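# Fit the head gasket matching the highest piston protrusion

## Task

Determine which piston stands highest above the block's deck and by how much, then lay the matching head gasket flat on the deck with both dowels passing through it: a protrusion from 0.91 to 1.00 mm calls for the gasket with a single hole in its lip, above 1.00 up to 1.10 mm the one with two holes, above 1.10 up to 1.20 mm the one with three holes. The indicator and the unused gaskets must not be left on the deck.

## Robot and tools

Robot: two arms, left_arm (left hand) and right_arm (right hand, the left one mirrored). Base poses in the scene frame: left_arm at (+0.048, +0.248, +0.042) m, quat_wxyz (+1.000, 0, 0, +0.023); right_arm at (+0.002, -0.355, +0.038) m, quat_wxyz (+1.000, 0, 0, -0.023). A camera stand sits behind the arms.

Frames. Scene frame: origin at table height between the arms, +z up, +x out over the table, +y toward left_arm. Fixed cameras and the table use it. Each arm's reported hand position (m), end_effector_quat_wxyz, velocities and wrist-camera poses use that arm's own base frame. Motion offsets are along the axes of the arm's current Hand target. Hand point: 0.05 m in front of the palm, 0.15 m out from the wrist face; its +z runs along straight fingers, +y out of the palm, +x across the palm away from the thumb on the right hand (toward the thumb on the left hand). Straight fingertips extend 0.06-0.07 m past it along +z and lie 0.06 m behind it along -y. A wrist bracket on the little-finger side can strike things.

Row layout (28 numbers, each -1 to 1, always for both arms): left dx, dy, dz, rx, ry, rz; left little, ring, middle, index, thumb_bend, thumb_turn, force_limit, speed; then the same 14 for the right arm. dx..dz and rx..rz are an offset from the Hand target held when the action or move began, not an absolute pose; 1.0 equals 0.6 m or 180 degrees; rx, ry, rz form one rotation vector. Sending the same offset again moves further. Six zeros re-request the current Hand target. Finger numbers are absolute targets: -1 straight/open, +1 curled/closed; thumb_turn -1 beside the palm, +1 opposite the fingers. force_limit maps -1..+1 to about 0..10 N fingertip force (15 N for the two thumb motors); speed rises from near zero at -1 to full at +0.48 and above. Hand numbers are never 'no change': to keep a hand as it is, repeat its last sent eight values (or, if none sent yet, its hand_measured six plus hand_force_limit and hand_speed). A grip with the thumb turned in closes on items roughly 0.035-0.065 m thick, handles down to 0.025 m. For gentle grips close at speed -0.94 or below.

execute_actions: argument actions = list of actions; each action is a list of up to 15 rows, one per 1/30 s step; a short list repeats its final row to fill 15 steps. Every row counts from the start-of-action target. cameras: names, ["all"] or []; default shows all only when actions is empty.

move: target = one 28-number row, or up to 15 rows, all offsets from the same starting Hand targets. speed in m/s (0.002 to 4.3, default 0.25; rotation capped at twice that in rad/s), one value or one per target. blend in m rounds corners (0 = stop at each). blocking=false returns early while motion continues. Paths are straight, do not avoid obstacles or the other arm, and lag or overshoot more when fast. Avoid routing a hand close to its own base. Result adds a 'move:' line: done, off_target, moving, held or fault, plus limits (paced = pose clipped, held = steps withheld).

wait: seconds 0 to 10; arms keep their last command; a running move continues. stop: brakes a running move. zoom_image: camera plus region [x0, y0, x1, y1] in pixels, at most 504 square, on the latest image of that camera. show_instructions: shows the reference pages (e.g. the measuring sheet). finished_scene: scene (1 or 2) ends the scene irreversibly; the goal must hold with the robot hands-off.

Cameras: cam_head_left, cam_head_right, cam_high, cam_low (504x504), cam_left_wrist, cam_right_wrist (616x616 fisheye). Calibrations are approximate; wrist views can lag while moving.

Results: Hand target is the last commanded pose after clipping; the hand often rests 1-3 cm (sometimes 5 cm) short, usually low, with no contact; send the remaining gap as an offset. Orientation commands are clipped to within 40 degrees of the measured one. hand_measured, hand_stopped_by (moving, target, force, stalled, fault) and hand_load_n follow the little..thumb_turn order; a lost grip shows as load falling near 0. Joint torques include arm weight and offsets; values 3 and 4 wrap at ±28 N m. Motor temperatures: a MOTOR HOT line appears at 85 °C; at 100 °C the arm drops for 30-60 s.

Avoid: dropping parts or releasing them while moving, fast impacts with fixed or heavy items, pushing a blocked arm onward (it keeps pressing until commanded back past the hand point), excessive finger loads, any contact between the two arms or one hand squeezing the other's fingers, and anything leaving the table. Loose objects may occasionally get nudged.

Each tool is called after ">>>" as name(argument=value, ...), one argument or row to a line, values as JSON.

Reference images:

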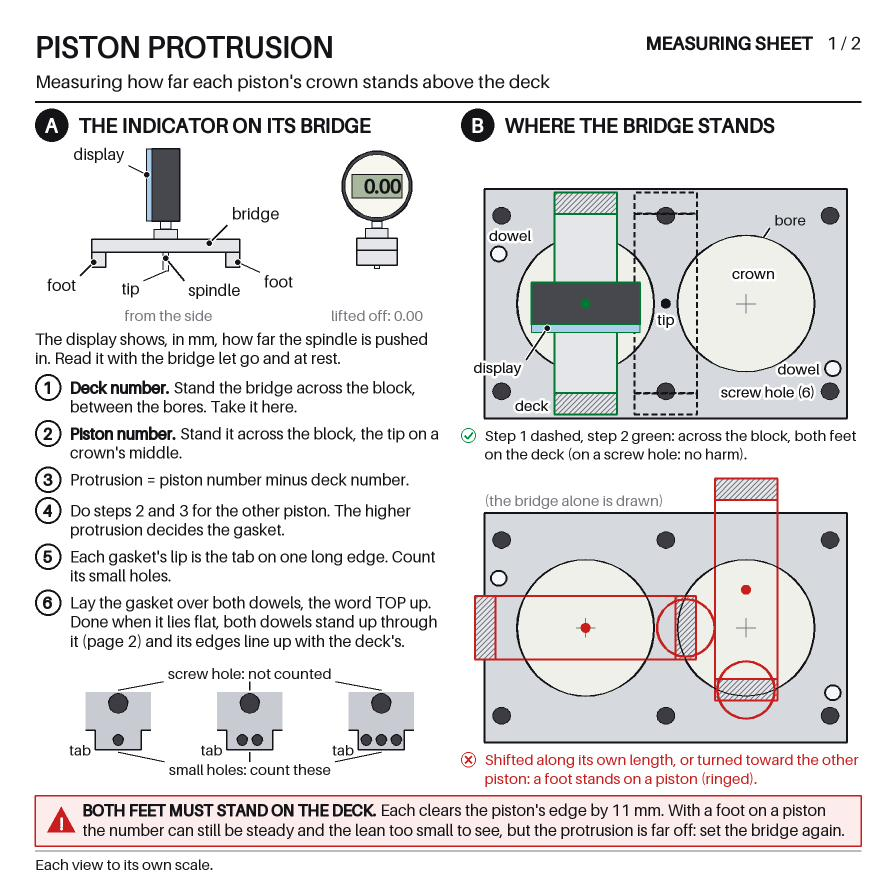

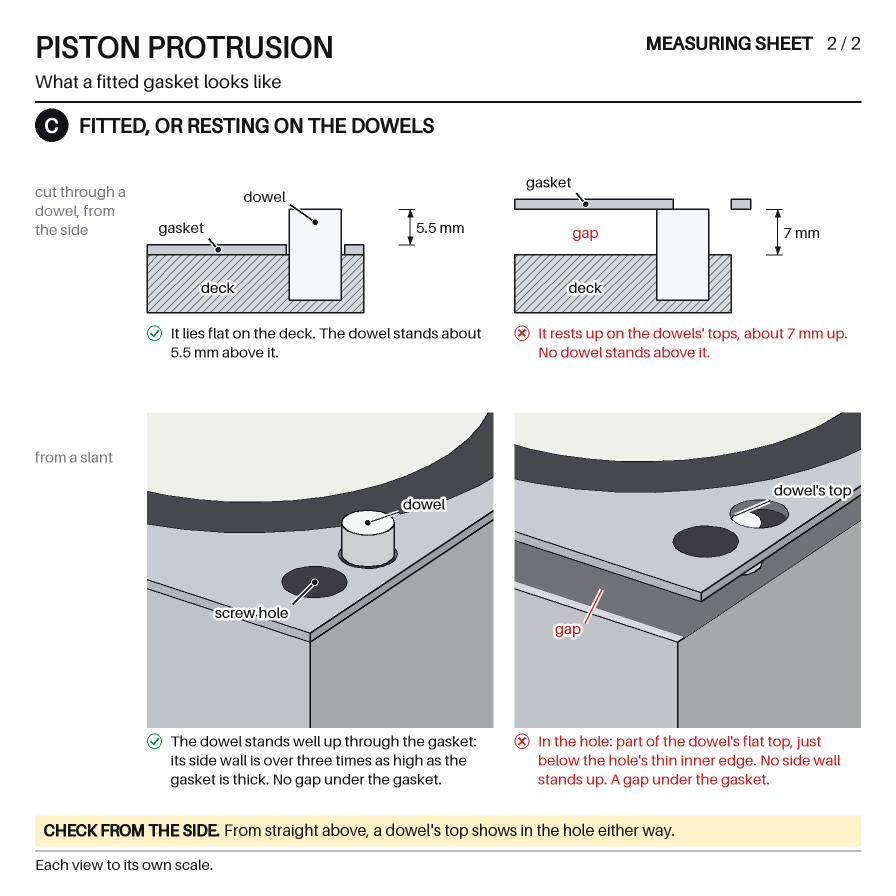

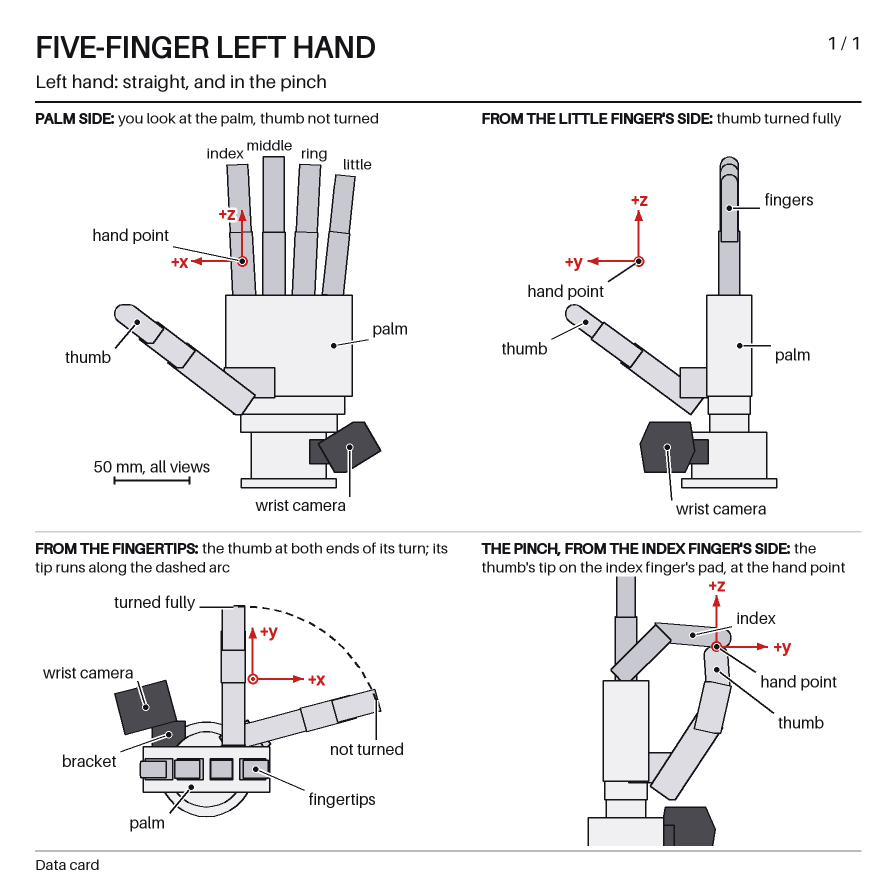

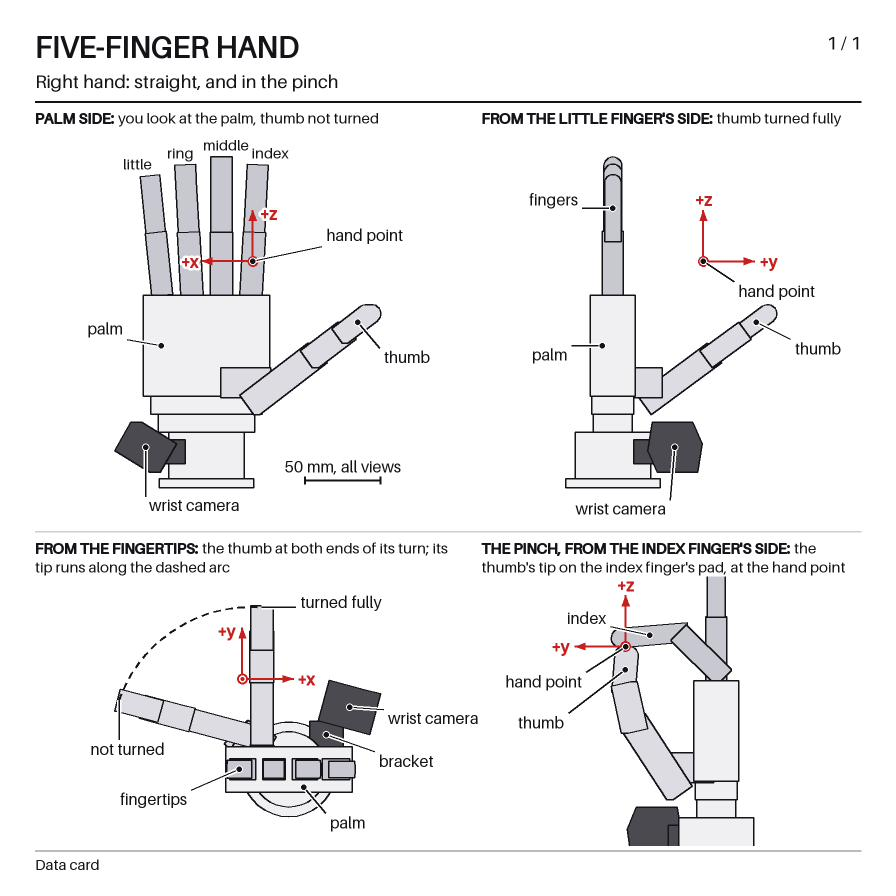

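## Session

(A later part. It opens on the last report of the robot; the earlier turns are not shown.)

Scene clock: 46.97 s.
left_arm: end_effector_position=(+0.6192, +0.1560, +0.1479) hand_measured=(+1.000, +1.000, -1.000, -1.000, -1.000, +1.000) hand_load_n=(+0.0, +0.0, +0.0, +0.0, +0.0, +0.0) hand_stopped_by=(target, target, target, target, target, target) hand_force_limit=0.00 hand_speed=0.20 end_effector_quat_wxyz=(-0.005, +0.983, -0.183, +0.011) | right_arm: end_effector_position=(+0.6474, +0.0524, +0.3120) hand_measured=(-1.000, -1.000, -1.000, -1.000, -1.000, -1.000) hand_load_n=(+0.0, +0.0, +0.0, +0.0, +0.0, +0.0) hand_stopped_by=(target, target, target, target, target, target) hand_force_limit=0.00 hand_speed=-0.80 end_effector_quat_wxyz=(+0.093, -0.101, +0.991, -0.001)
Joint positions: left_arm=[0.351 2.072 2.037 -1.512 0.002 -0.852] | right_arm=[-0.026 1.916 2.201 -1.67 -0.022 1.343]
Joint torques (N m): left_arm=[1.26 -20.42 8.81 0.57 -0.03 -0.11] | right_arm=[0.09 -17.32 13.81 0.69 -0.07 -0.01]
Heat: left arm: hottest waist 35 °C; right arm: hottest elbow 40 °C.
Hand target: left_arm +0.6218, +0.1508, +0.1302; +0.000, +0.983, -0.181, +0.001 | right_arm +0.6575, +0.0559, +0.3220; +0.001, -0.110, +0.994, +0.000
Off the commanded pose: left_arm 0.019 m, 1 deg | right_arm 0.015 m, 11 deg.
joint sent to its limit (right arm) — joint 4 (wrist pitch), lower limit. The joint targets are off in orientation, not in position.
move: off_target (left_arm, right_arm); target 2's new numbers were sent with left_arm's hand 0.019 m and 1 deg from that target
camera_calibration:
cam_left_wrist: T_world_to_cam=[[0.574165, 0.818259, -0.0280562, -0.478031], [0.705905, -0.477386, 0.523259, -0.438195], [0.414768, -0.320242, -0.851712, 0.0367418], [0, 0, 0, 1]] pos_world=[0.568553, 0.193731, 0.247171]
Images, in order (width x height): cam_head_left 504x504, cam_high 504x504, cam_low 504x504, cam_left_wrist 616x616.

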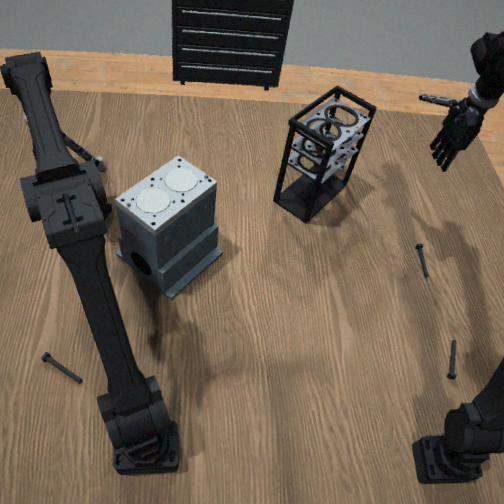

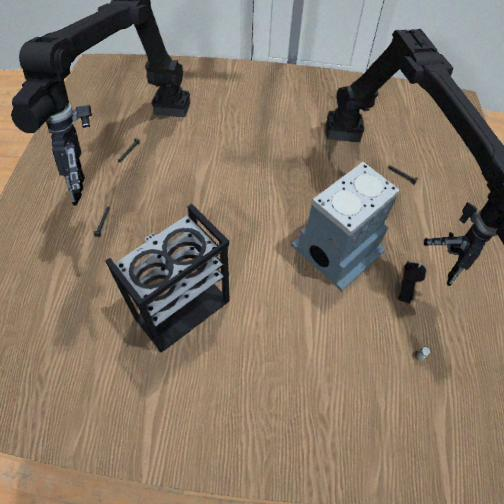

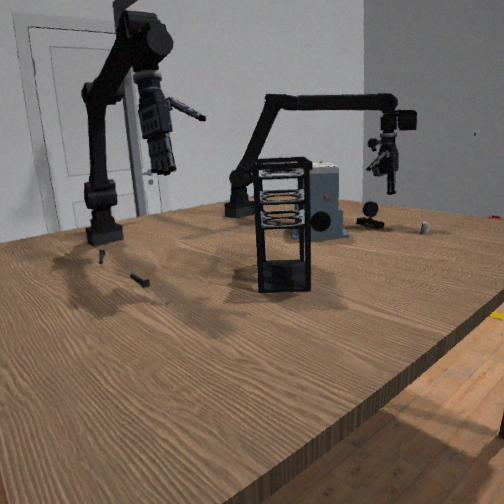

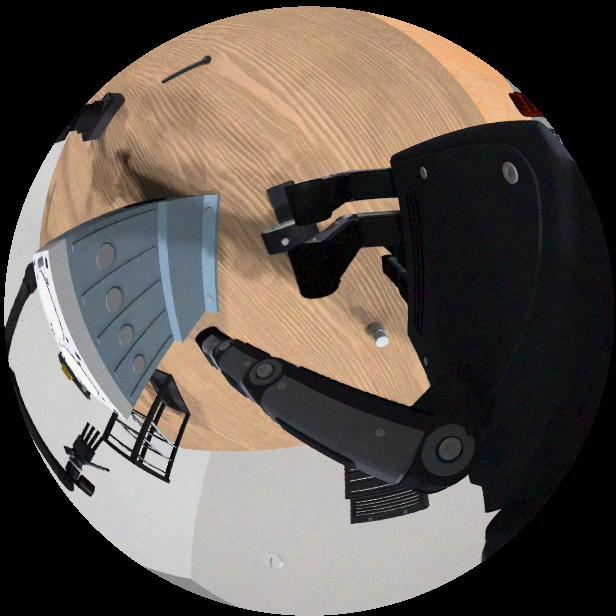

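>>> move(
  target=[
    [-0.0337,0.0228,0.005,0,0,0,1,1,-1,-1,-1,1,0,0.2, 0,0,0,0,0,0,-1,-1,-1,-1,-1,-1,0,-0.8],
    [-0.0337,0.0228,0.06,0,0,0,1,1,-1,-1,-1,1,0,0.2, 0,0,0,0,0,0,-1,-1,-1,-1,-1,-1,0,-0.8],
  ],
  speed=0.1,
  cameras=["cam_low","cam_high","cam_left_wrist"],
)

>>> zoom_image(
  camera="cam_left_wrist",
  region=[200, 130, 450, 380],
)

>>> zoom_image(
  camera="cam_low",
  region=[330, 100, 450, 240],
)

>>> zoom_image(
  camera="cam_high",
  region=[380, 180, 500, 320],
)

Scene clock: 50.07 s.
left_arm: end_effector_position=(+0.5985, +0.1484, +0.0957) hand_measured=(+1.000, +1.000, -1.000, -1.000, -1.000, +1.000) hand_load_n=(+0.5, +0.5, +0.0, +0.0, +0.0, +0.0) hand_stopped_by=(target, target, target, target, target, target) hand_force_limit=0.00 hand_speed=0.20 end_effector_quat_wxyz=(+0.001, +0.983, -0.183, +0.000) | right_arm: end_effector_position=(+0.6474, +0.0524, +0.3120) hand_measured=(-1.000, -1.000, -1.000, -1.000, -1.000, -1.000) hand_load_n=(+0.0, +0.0, +0.0, +0.0, +0.0, +0.0) hand_stopped_by=(target, target, target, target, target, target) hand_force_limit=0.00 hand_speed=-0.80 end_effector_quat_wxyz=(+0.093, -0.101, +0.991, -0.001)
Joint positions: left_arm=[0.351 2.044 1.852 -1.38 0.002 -0.852] | right_arm=[-0.026 1.916 2.201 -1.67 -0.022 1.343]
Joint torques (N m): left_arm=[1.61 -21.77 8.38 0.61 -0.02 -0.07] | right_arm=[-0.21 -16.97 13.86 0.76 -0.07 -0.02]
Heat: left arm: hottest waist 35 °C; right arm: hottest elbow 40 °C.
Hand target: left_arm +0.5980, +0.1452, +0.0941; +0.000, +0.983, -0.181, +0.001 | right_arm +0.6575, +0.0559, +0.3220; +0.001, -0.110, +0.994, +0.000
Off the commanded pose: left_arm 0.004 m, 0 deg | right_arm 0.015 m, 11 deg.
joint sent to its limit (right arm) — joint 4 (wrist pitch), lower limit. The joint targets are off in orientation, not in position.
move: off_target (right_arm)
camera_calibration:
cam_left_wrist: T_world_to_cam=[[0.573256, 0.817925, -0.0487415, -0.45882], [0.718112, -0.472873, 0.510594, -0.406628], [0.394579, -0.327703, -0.858439, 0.0123229], [0, 0, 0, 1]] pos_world=[0.550164, 0.187035, 0.195837]
Images, in order (width x height): cam_high 504x504, cam_low 504x504, cam_left_wrist 616x616.

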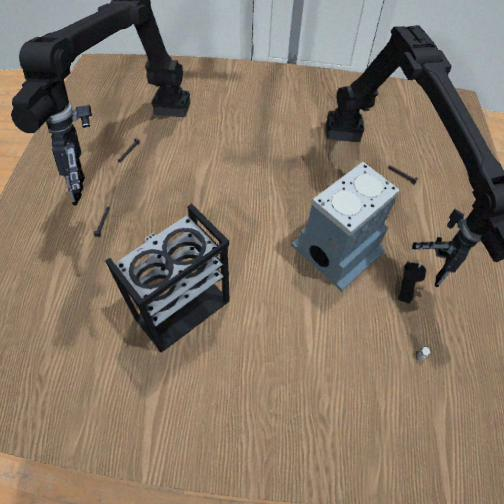

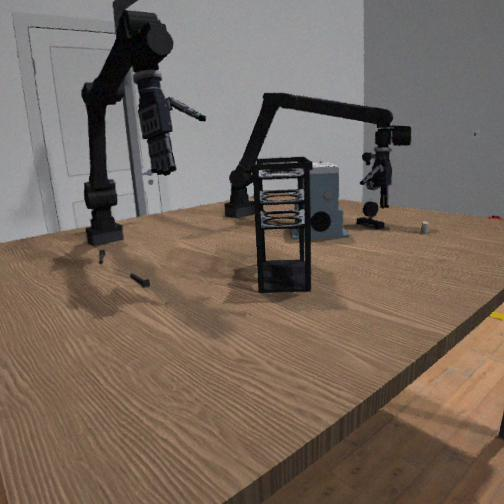

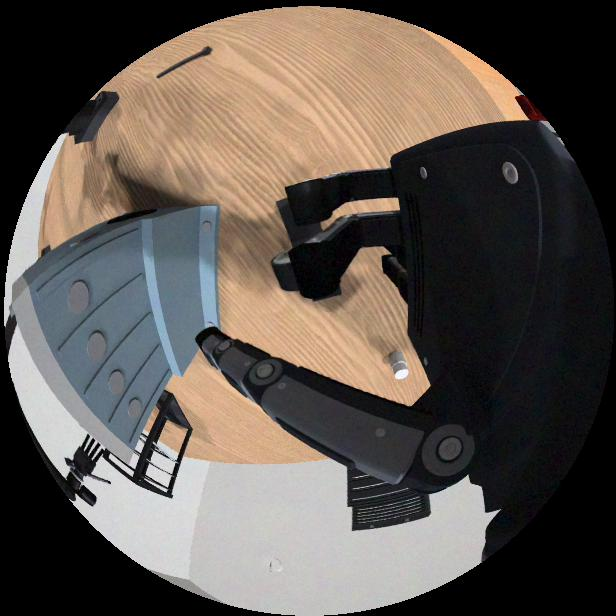

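Scaled by 2.016 from the camera's 616x616 image, which has a finer 880x880 frame.

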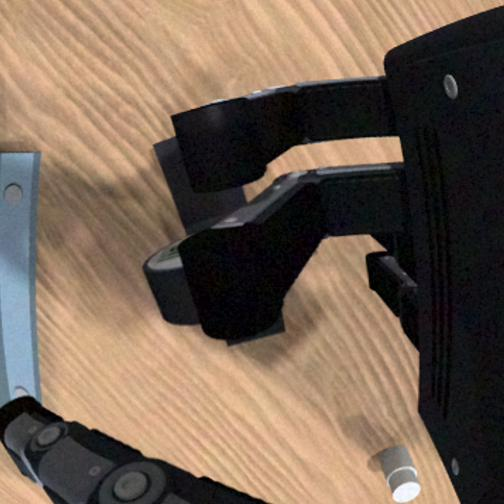

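Scaled by 3.600 from the camera's 504x504 image, which has a finer 720x720 frame.

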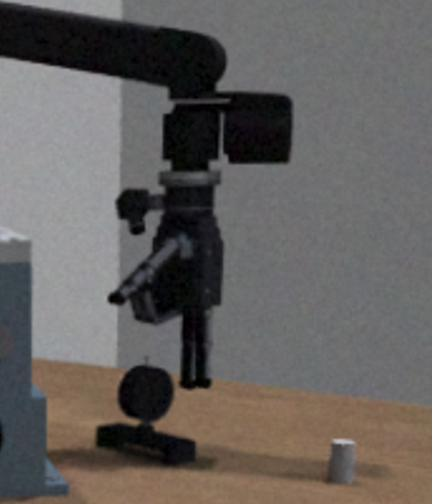

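Scaled by 3.600 from the camera's 504x504 image, which has a finer 720x720 frame.

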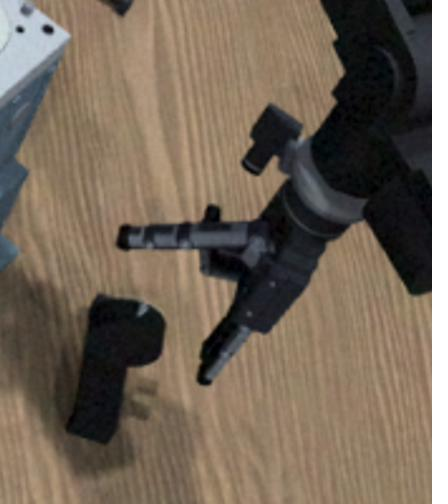

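>>> move(
  target=[
    [0.0067,0.0,0.0935,0,0,0,1,1,-1,-1,-1,1,0,0.2, 0,0,0,0,0,0,-1,-1,-1,-1,-1,-1,0,-0.8],
  ],
  speed=0.1,
  cameras=["cam_low","cam_high","cam_left_wrist"],
)

>>> zoom_image(
  camera="cam_left_wrist",
  region=[200, 130, 450, 380],
)

>>> zoom_image(
  camera="cam_low",
  region=[330, 120, 430, 240],
)

>>> zoom_image(
  camera="cam_high",
  region=[380, 200, 480, 320],
)

Scene clock: 52.17 s.
left_arm: end_effector_position=(+0.6028, +0.1500, +0.0593) hand_measured=(+1.000, +1.000, -1.000, -1.000, -1.000, +1.000) hand_load_n=(+0.0, +0.0, +0.0, +0.0, +0.0, +0.0) hand_stopped_by=(target, target, target, target, target, target) hand_force_limit=0.00 hand_speed=0.20 end_effector_quat_wxyz=(-0.007, +0.983, -0.183, +0.014) | right_arm: end_effector_position=(+0.6474, +0.0524, +0.3120) hand_measured=(-1.000, -1.000, -1.000, -1.000, -1.000, -1.000) hand_load_n=(+0.0, +0.0, +0.0, +0.0, +0.0, +0.0) hand_stopped_by=(target, target, target, target, target, target) hand_force_limit=0.00 hand_speed=-0.80 end_effector_quat_wxyz=(+0.093, -0.101, +0.991, -0.001)
Joint positions: left_arm=[0.351 2.057 1.777 -1.26 0.002 -0.852] | right_arm=[-0.026 1.916 2.201 -1.67 -0.022 1.343]
Joint torques (N m): left_arm=[1.26 -18.73 8.28 0.73 -0.03 -0.11] | right_arm=[-0.21 -17.26 13.81 0.72 -0.07 -0.03]
Heat: left arm: hottest waist 35 °C; right arm: hottest elbow 41 °C.
Hand target: left_arm +0.6018, +0.1438, +0.0379; +0.000, +0.983, -0.181, +0.001 | right_arm +0.6575, +0.0559, +0.3220; +0.001, -0.110, +0.994, +0.000
Off the commanded pose: left_arm 0.022 m, 2 deg | right_arm 0.015 m, 11 deg.
joint sent to its limit (right arm) — joint 4 (wrist pitch), lower limit. The joint targets are off in orientation, not in position.
move: off_target (left_arm, right_arm)
camera_calibration:
cam_left_wrist: T_world_to_cam=[[0.574326, 0.818321, -0.0223904, -0.466625], [0.702493, -0.478622, 0.526711, -0.381054], [0.420302, -0.318233, -0.84975, -0.0375135], [0, 0, 0, 1]] pos_world=[0.55145, 0.18753, 0.15838]
Images, in order (width x height): cam_high 504x504, cam_low 504x504, cam_left_wrist 616x616.

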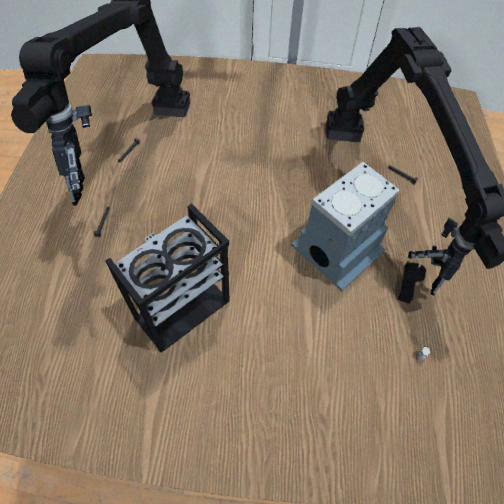

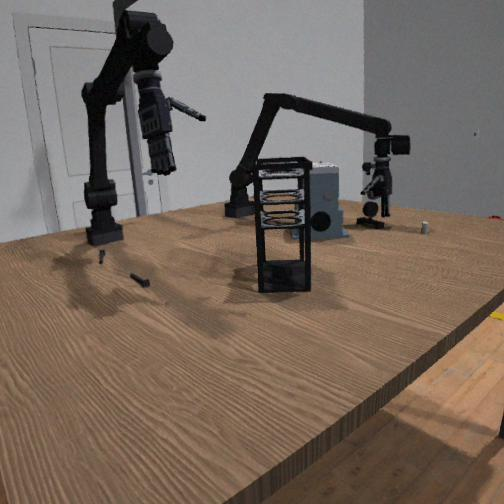

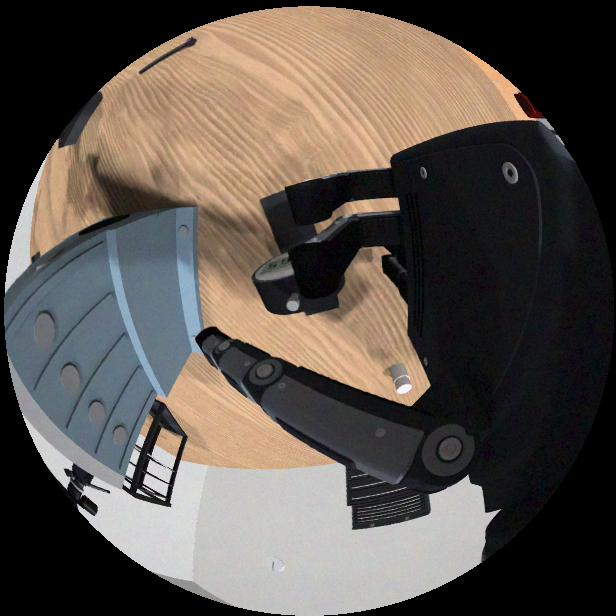

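Scaled by 2.016 from the camera's 616x616 image, which has a finer 880x880 frame.

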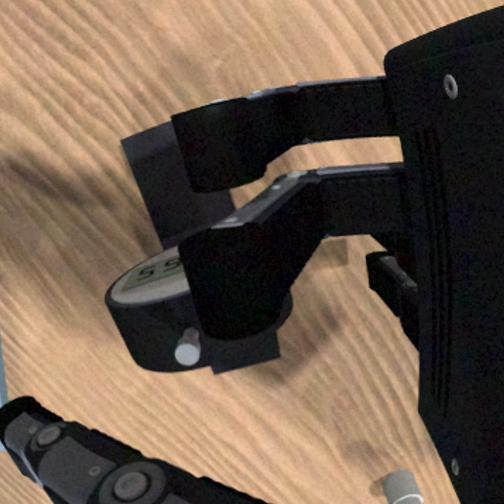

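Scaled by 4.200 from the camera's 504x504 image, which has a finer 720x720 frame.

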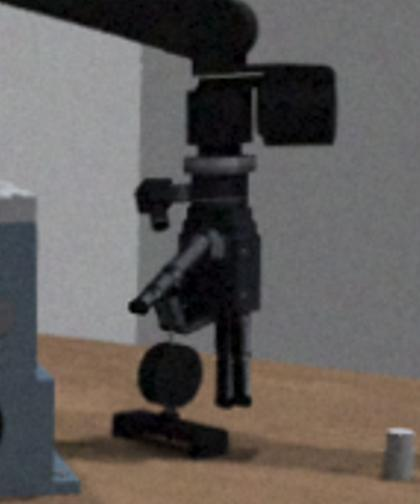

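Scaled by 4.200 from the camera's 504x504 image, which has a finer 720x720 frame.

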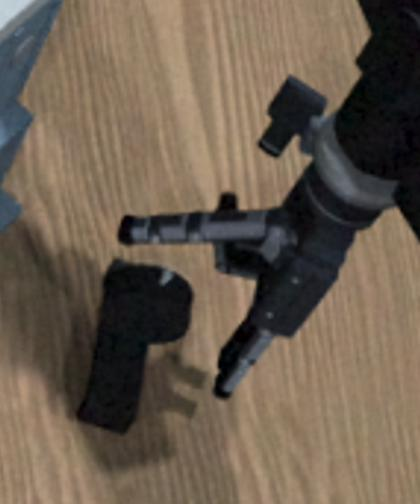

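>>> move(
  target=[
    [0.0082,0.0063,0.0133,0,0,0,1,1,-1,-1,-1,1,0,0.2, 0,0,0,0,0,0,-1,-1,-1,-1,-1,-1,0,-0.8],
  ],
  speed=0.1,
  cameras=["cam_low","cam_left_wrist"],
)

>>> zoom_image(
  camera="cam_left_wrist",
  region=[200, 130, 450, 380],
)

>>> zoom_image(
  camera="cam_low",
  region=[330, 120, 430, 240],
)

Scene clock: 53.93 s.
left_arm: end_effector_position=(+0.6071, +0.1484, +0.0542) hand_measured=(+1.000, +1.000, -1.000, -1.000, -1.000, +1.000) hand_load_n=(+0.5, +0.0, +0.0, +0.0, +0.0, +0.0) hand_stopped_by=(target, target, target, target, target, target) hand_force_limit=0.00 hand_speed=0.20 end_effector_quat_wxyz=(-0.008, +0.983, -0.181, +0.016) | right_arm: end_effector_position=(+0.6474, +0.0524, +0.3120) hand_measured=(-1.000, -1.000, -1.000, -1.000, -1.000, -1.000) hand_load_n=(+0.0, +0.0, +0.0, +0.0, -0.5, +0.0) hand_stopped_by=(target, target, target, target, target, target) hand_force_limit=0.00 hand_speed=-0.80 end_effector_quat_wxyz=(+0.093, -0.101, +0.991, -0.001)
Joint positions: left_arm=[0.347 2.066 1.777 -1.245 0.002 -0.86] | right_arm=[-0.026 1.916 2.201 -1.67 -0.022 1.343]
Joint torques (N m): left_arm=[0.91 -18.67 7.98 0.68 -0.04 -0.1] | right_arm=[-0.32 -17.32 13.79 0.66 -0.08 -0.02]
Heat: left arm: hottest waist 35 °C; right arm: hottest elbow 41 °C.
Hand target: left_arm +0.6050, +0.1385, +0.0300; +0.000, +0.983, -0.181, +0.000 | right_arm +0.6575, +0.0559, +0.3220; +0.001, -0.110, +0.994, +0.000
Off the commanded pose: left_arm 0.026 m, 2 deg | right_arm 0.015 m, 11 deg.
joint sent to its limit (right arm) — joint 4 (wrist pitch), lower limit. The joint targets are off in orientation, not in position.
move: off_target (left_arm, right_arm)
camera_calibration:
cam_left_wrist: T_world_to_cam=[[0.571652, 0.820308, -0.0175667, -0.466796], [0.701052, -0.477198, 0.529914, -0.381702], [0.42631, -0.315242, -0.847869, -0.0483338], [0, 0, 0, 1]] pos_world=[0.555043, 0.185532, 0.153088]
Images, in order (width x height): cam_low 504x504, cam_left_wrist 616x616.

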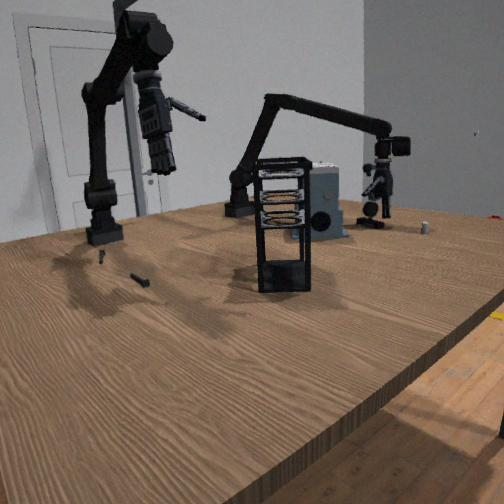

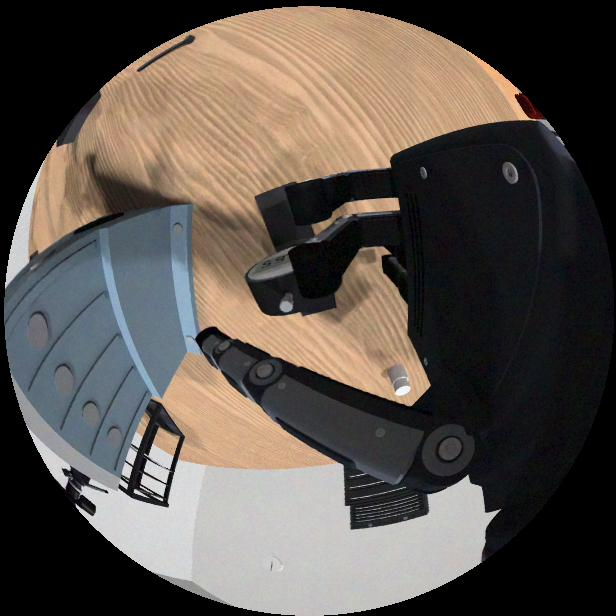

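Scaled by 2.016 from the camera's 616x616 image, which has a finer 880x880 frame.

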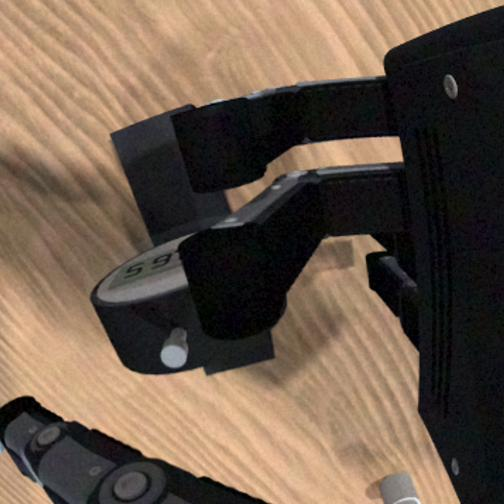

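Scaled by 4.200 from the camera's 504x504 image, which has a finer 720x720 frame.

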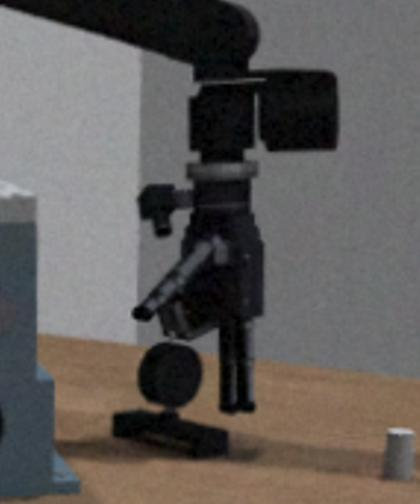

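>>> move(
  target=[
    [0.0,0.0135,0.025,0,0,0,1,1,-1,-1,-1,1,0,0.2, 0,0,0,0,0,0,-1,-1,-1,-1,-1,-1,0,-0.8],
  ],
  speed=0.1,
  cameras=["cam_low","cam_left_wrist"],
)

>>> zoom_image(
  camera="cam_left_wrist",
  region=[200, 130, 450, 380],
)

>>> zoom_image(
  camera="cam_low",
  region=[330, 120, 430, 240],
)

Scene clock: 56.20 s.
left_arm: end_effector_position=(+0.6041, +0.1395, +0.0379) hand_measured=(+1.000, +1.000, -1.000, -1.000, -1.000, +1.000) hand_load_n=(+0.0, +0.0, +0.0, +0.0, +0.0, +0.0) hand_stopped_by=(target, target, target, target, target, target) hand_force_limit=0.00 hand_speed=0.20 end_effector_quat_wxyz=(-0.007, +0.983, -0.182, +0.015) | right_arm: end_effector_position=(+0.6474, +0.0524, +0.3120) hand_measured=(-1.000, -1.000, -1.000, -1.000, -1.000, -1.000) hand_load_n=(+0.0, +0.0, +0.0, +0.0, +0.0, +0.0) hand_stopped_by=(target, target, target, target, target, target) hand_force_limit=0.00 hand_speed=-0.80 end_effector_quat_wxyz=(+0.093, -0.101, +0.991, -0.001)
Joint positions: left_arm=[0.335 2.067 1.734 -1.204 0.002 -0.87] | right_arm=[-0.026 1.916 2.201 -1.67 -0.022 1.343]
Joint torques (N m): left_arm=[1.08 -18.84 8.05 0.55 -0.03 -0.13] | right_arm=[-0.09 -17.08 13.79 0.68 -0.08 -0.04]
Heat: left arm: hottest waist 35 °C; right arm: hottest elbow 41 °C.
Hand target: left_arm +0.6021, +0.1309, +0.0150; +0.000, +0.983, -0.182, +0.000 | right_arm +0.6575, +0.0559, +0.3220; +0.001, -0.110, +0.994, +0.000
Off the commanded pose: left_arm 0.025 m, 2 deg | right_arm 0.015 m, 11 deg.
joint sent to its limit (right arm) — joint 4 (wrist pitch), lower limit. The joint targets are off in orientation, not in position.
move: off_target (left_arm, right_arm)
camera_calibration:
cam_left_wrist: T_world_to_cam=[[0.573168, 0.819191, -0.0201036, -0.458751], [0.701687, -0.477987, 0.52836, -0.375446], [0.423218, -0.316945, -0.848783, -0.0615749], [0, 0, 0, 1]] pos_world=[0.552447, 0.176831, 0.136884]
Images, in order (width x height): cam_low 504x504, cam_left_wrist 616x616.

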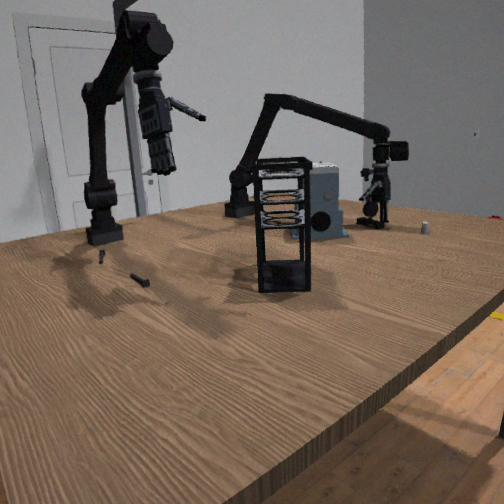

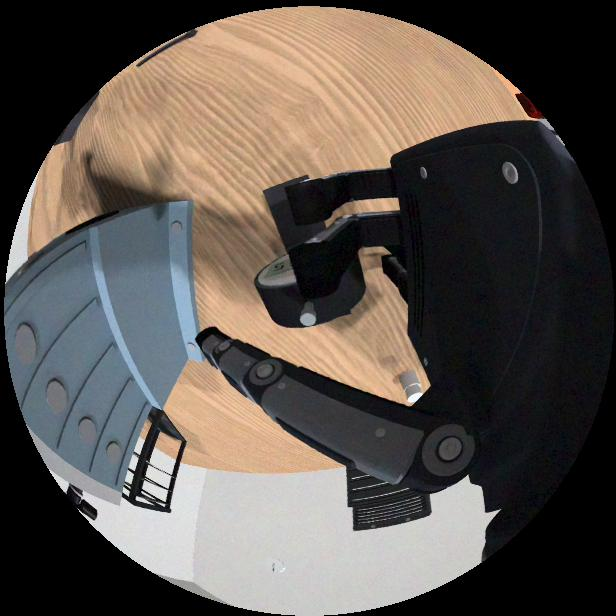

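Scaled by 2.016 from the camera's 616x616 image, which has a finer 880x880 frame.

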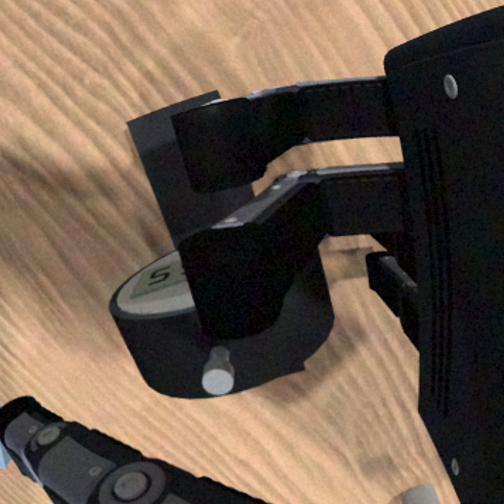

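Scaled by 4.200 from the camera's 504x504 image, which has a finer 720x720 frame.

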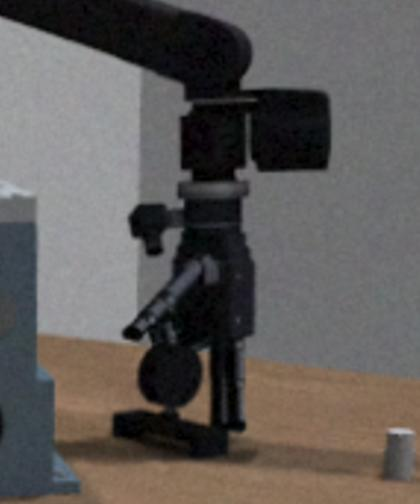

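>>> move(
  target=[
    [0.0,0.0,0.0,0,0,0,1,1,-0.5,-0.5,-1,1,0,0.2, 0,0,0,0,0,0,-1,-1,-1,-1,-1,-1,0,-0.8],
    [0.0,0.0,0.028,0,0,0,1,1,-0.5,-0.5,-1,1,0,0.2, 0,0,0,0,0,0,-1,-1,-1,-1,-1,-1,0,-0.8],
  ],
  speed=0.1,
  cameras=["cam_low","cam_left_wrist"],
)

>>> zoom_image(
  camera="cam_left_wrist",
  region=[200, 130, 450, 380],
)

>>> zoom_image(
  camera="cam_low",
  region=[330, 120, 430, 240],
)

Scene clock: 58.60 s.
left_arm: end_effector_position=(+0.6043, +0.1399, +0.0226) hand_measured=(+1.000, +1.000, -0.500, -0.500, -1.000, +1.000) hand_load_n=(+0.0, +0.0, -1.5, +0.0, +0.0, +0.0) hand_stopped_by=(target, target, target, target, target, target) hand_force_limit=0.00 hand_speed=0.20 end_effector_quat_wxyz=(-0.008, +0.983, -0.181, +0.015) | right_arm: end_effector_position=(+0.6474, +0.0524, +0.3120) hand_measured=(-1.000, -1.000, -1.000, -1.000, -1.000, -1.000) hand_load_n=(+0.0, +0.0, +0.0, +0.0, +0.0, +0.0) hand_stopped_by=(target, target, target, target, target, target) hand_force_limit=0.00 hand_speed=-0.80 end_effector_quat_wxyz=(+0.093, -0.101, +0.991, -0.001)
Joint positions: left_arm=[0.335 2.082 1.716 -1.172 0 -0.872] | right_arm=[-0.026 1.916 2.201 -1.67 -0.022 1.343]
Joint torques (N m): left_arm=[0.97 -18.84 7.68 0.7 0.03 -0.11] | right_arm=[-0.09 -16.85 13.86 0.69 -0.08 -0.04]
Heat: left arm: hottest waist 35 °C; right arm: hottest elbow 41 °C.
Hand target: left_arm +0.6022, +0.1309, -0.0017; +0.000, +0.983, -0.182, +0.001 | right_arm +0.6575, +0.0559, +0.3220; +0.001, -0.110, +0.994, +0.000
Off the commanded pose: left_arm 0.026 m, 2 deg | right_arm 0.015 m, 11 deg.
joint sent to its limit (right arm) — joint 4 (wrist pitch), lower limit. The joint targets are off in orientation, not in position.
move: off_target (left_arm, right_arm)
camera_calibration:
cam_left_wrist: T_world_to_cam=[[0.571826, 0.82015, -0.0192217, -0.45879], [0.702733, -0.477602, 0.527316, -0.367973], [0.423298, -0.315041, -0.849452, -0.0749116], [0, 0, 0, 1]] pos_world=[0.552645, 0.176932, 0.121586]
Images, in order (width x height): cam_low 504x504, cam_left_wrist 616x616.

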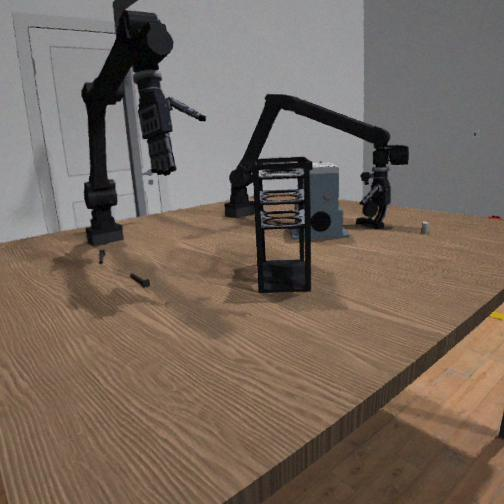

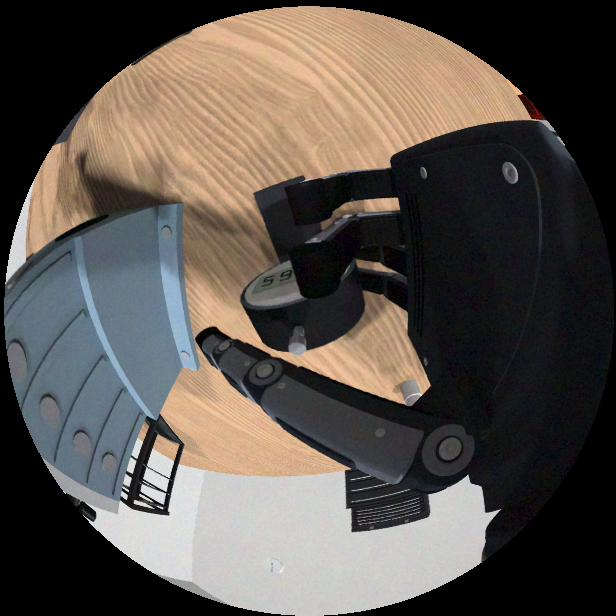

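Scaled by 2.016 from the camera's 616x616 image, which has a finer 880x880 frame.

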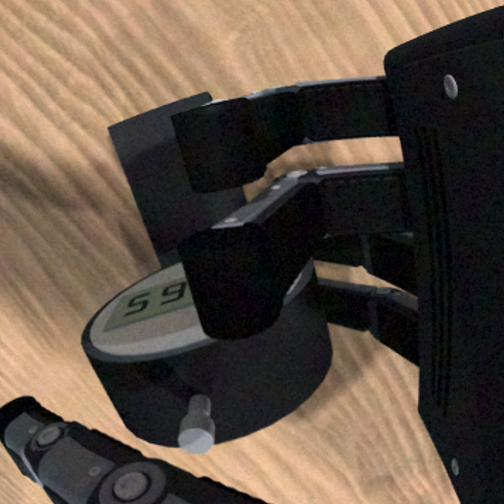

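Scaled by 4.200 from the camera's 504x504 image, which has a finer 720x720 frame.

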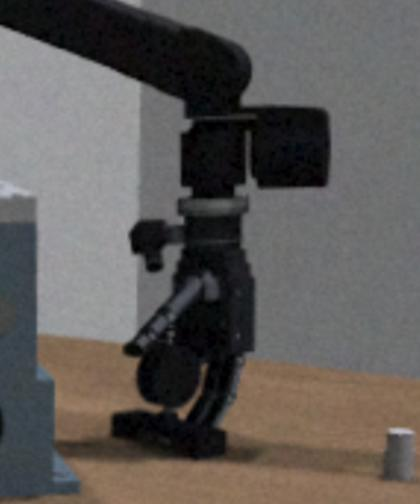

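>>> move(
  target=[
    [0.0,0.0,0.0,0,0,0,1,1,0.4,0.4,0.3,1,-0.3,-0.8, 0,0,0,0,0,0,-1,-1,-1,-1,-1,-1,0,-0.8],
  ],
  speed=0.1,
  cameras=["cam_low","cam_left_wrist"],
)

>>> zoom_image(
  camera="cam_left_wrist",
  region=[200, 130, 450, 380],
)

>>> zoom_image(
  camera="cam_low",
  region=[330, 120, 430, 240],
)

Scene clock: 60.10 s.
left_arm: end_effector_position=(+0.6060, +0.1409, +0.0194) hand_measured=(+1.000, +1.000, -0.374, -0.244, -0.842, +1.000) hand_load_n=(+0.0, +0.0, -0.5, +3.5, +5.0, -1.0) hand_stopped_by=(target, target, force, force, force, target) hand_force_limit=-0.30 hand_speed=-0.80 end_effector_quat_wxyz=(-0.010, +0.983, -0.180, +0.016) | right_arm: end_effector_position=(+0.6474, +0.0524, +0.3120) hand_measured=(-1.000, -1.000, -1.000, -1.000, -1.000, -1.000) hand_load_n=(+0.0, +0.0, +0.0, +0.0, +0.0, +0.0) hand_stopped_by=(target, target, target, target, target, target) hand_force_limit=0.00 hand_speed=-0.80 end_effector_quat_wxyz=(+0.093, -0.101, +0.991, -0.001)
Joint positions: left_arm=[0.335 2.087 1.716 -1.163 -0.002 -0.873] | right_arm=[-0.026 1.916 2.201 -1.67 -0.022 1.343]
Joint torques (N m): left_arm=[1.03 -19.02 8.01 0.31 0.13 -0.1] | right_arm=[-0.21 -17.32 13.85 0.72 -0.07 -0.03]
Heat: left arm: hottest waist 35 °C; right arm: hottest elbow 42 °C.
Hand target: left_arm +0.6022, +0.1309, -0.0017; +0.000, +0.983, -0.181, +0.001 | right_arm +0.6575, +0.0559, +0.3220; +0.001, -0.110, +0.994, +0.000
Off the commanded pose: left_arm 0.024 m, 2 deg | right_arm 0.015 m, 11 deg.
joint sent to its limit (right arm) — joint 4 (wrist pitch), lower limit. The joint targets are off in orientation, not in position.
move: off_target (left_arm, right_arm)
camera_calibration:
cam_left_wrist: T_world_to_cam=[[0.570611, 0.821082, -0.0150617, -0.460127], [0.701886, -0.47809, 0.528002, -0.366509], [0.426332, -0.311855, -0.84911, -0.0803131], [0, 0, 0, 1]] pos_world=[0.554041, 0.177532, 0.118392]
Images, in order (width x height): cam_low 504x504, cam_left_wrist 616x616.

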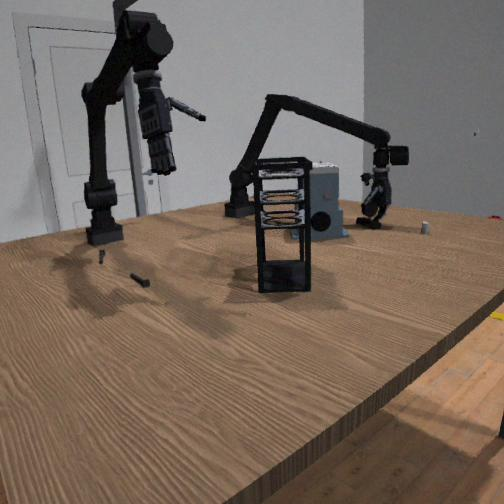

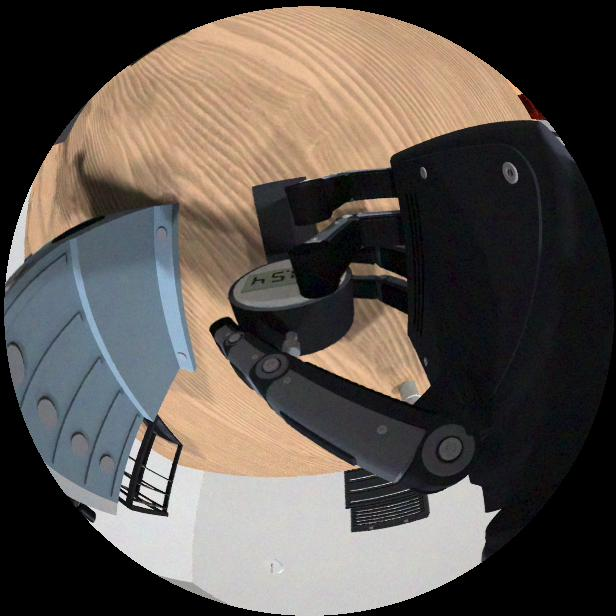

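Scaled by 2.016 from the camera's 616x616 image, which has a finer 880x880 frame.

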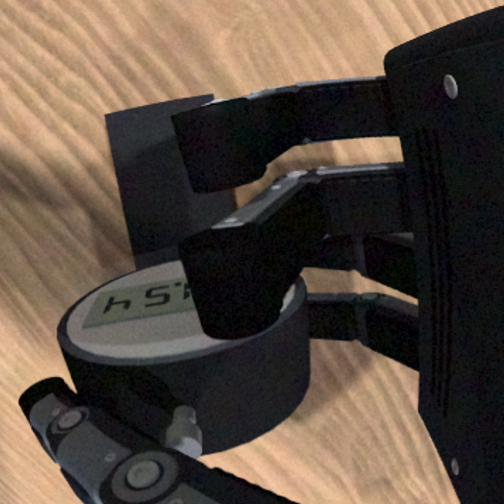

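Scaled by 4.200 from the camera's 504x504 image, which has a finer 720x720 frame.

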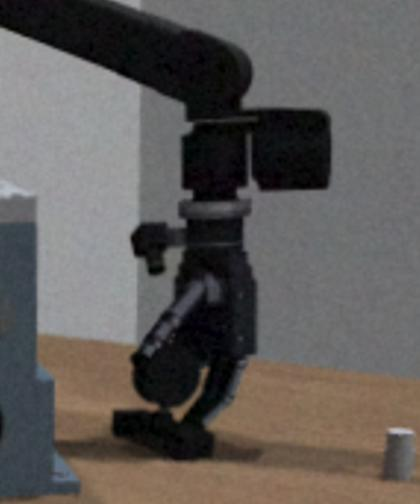

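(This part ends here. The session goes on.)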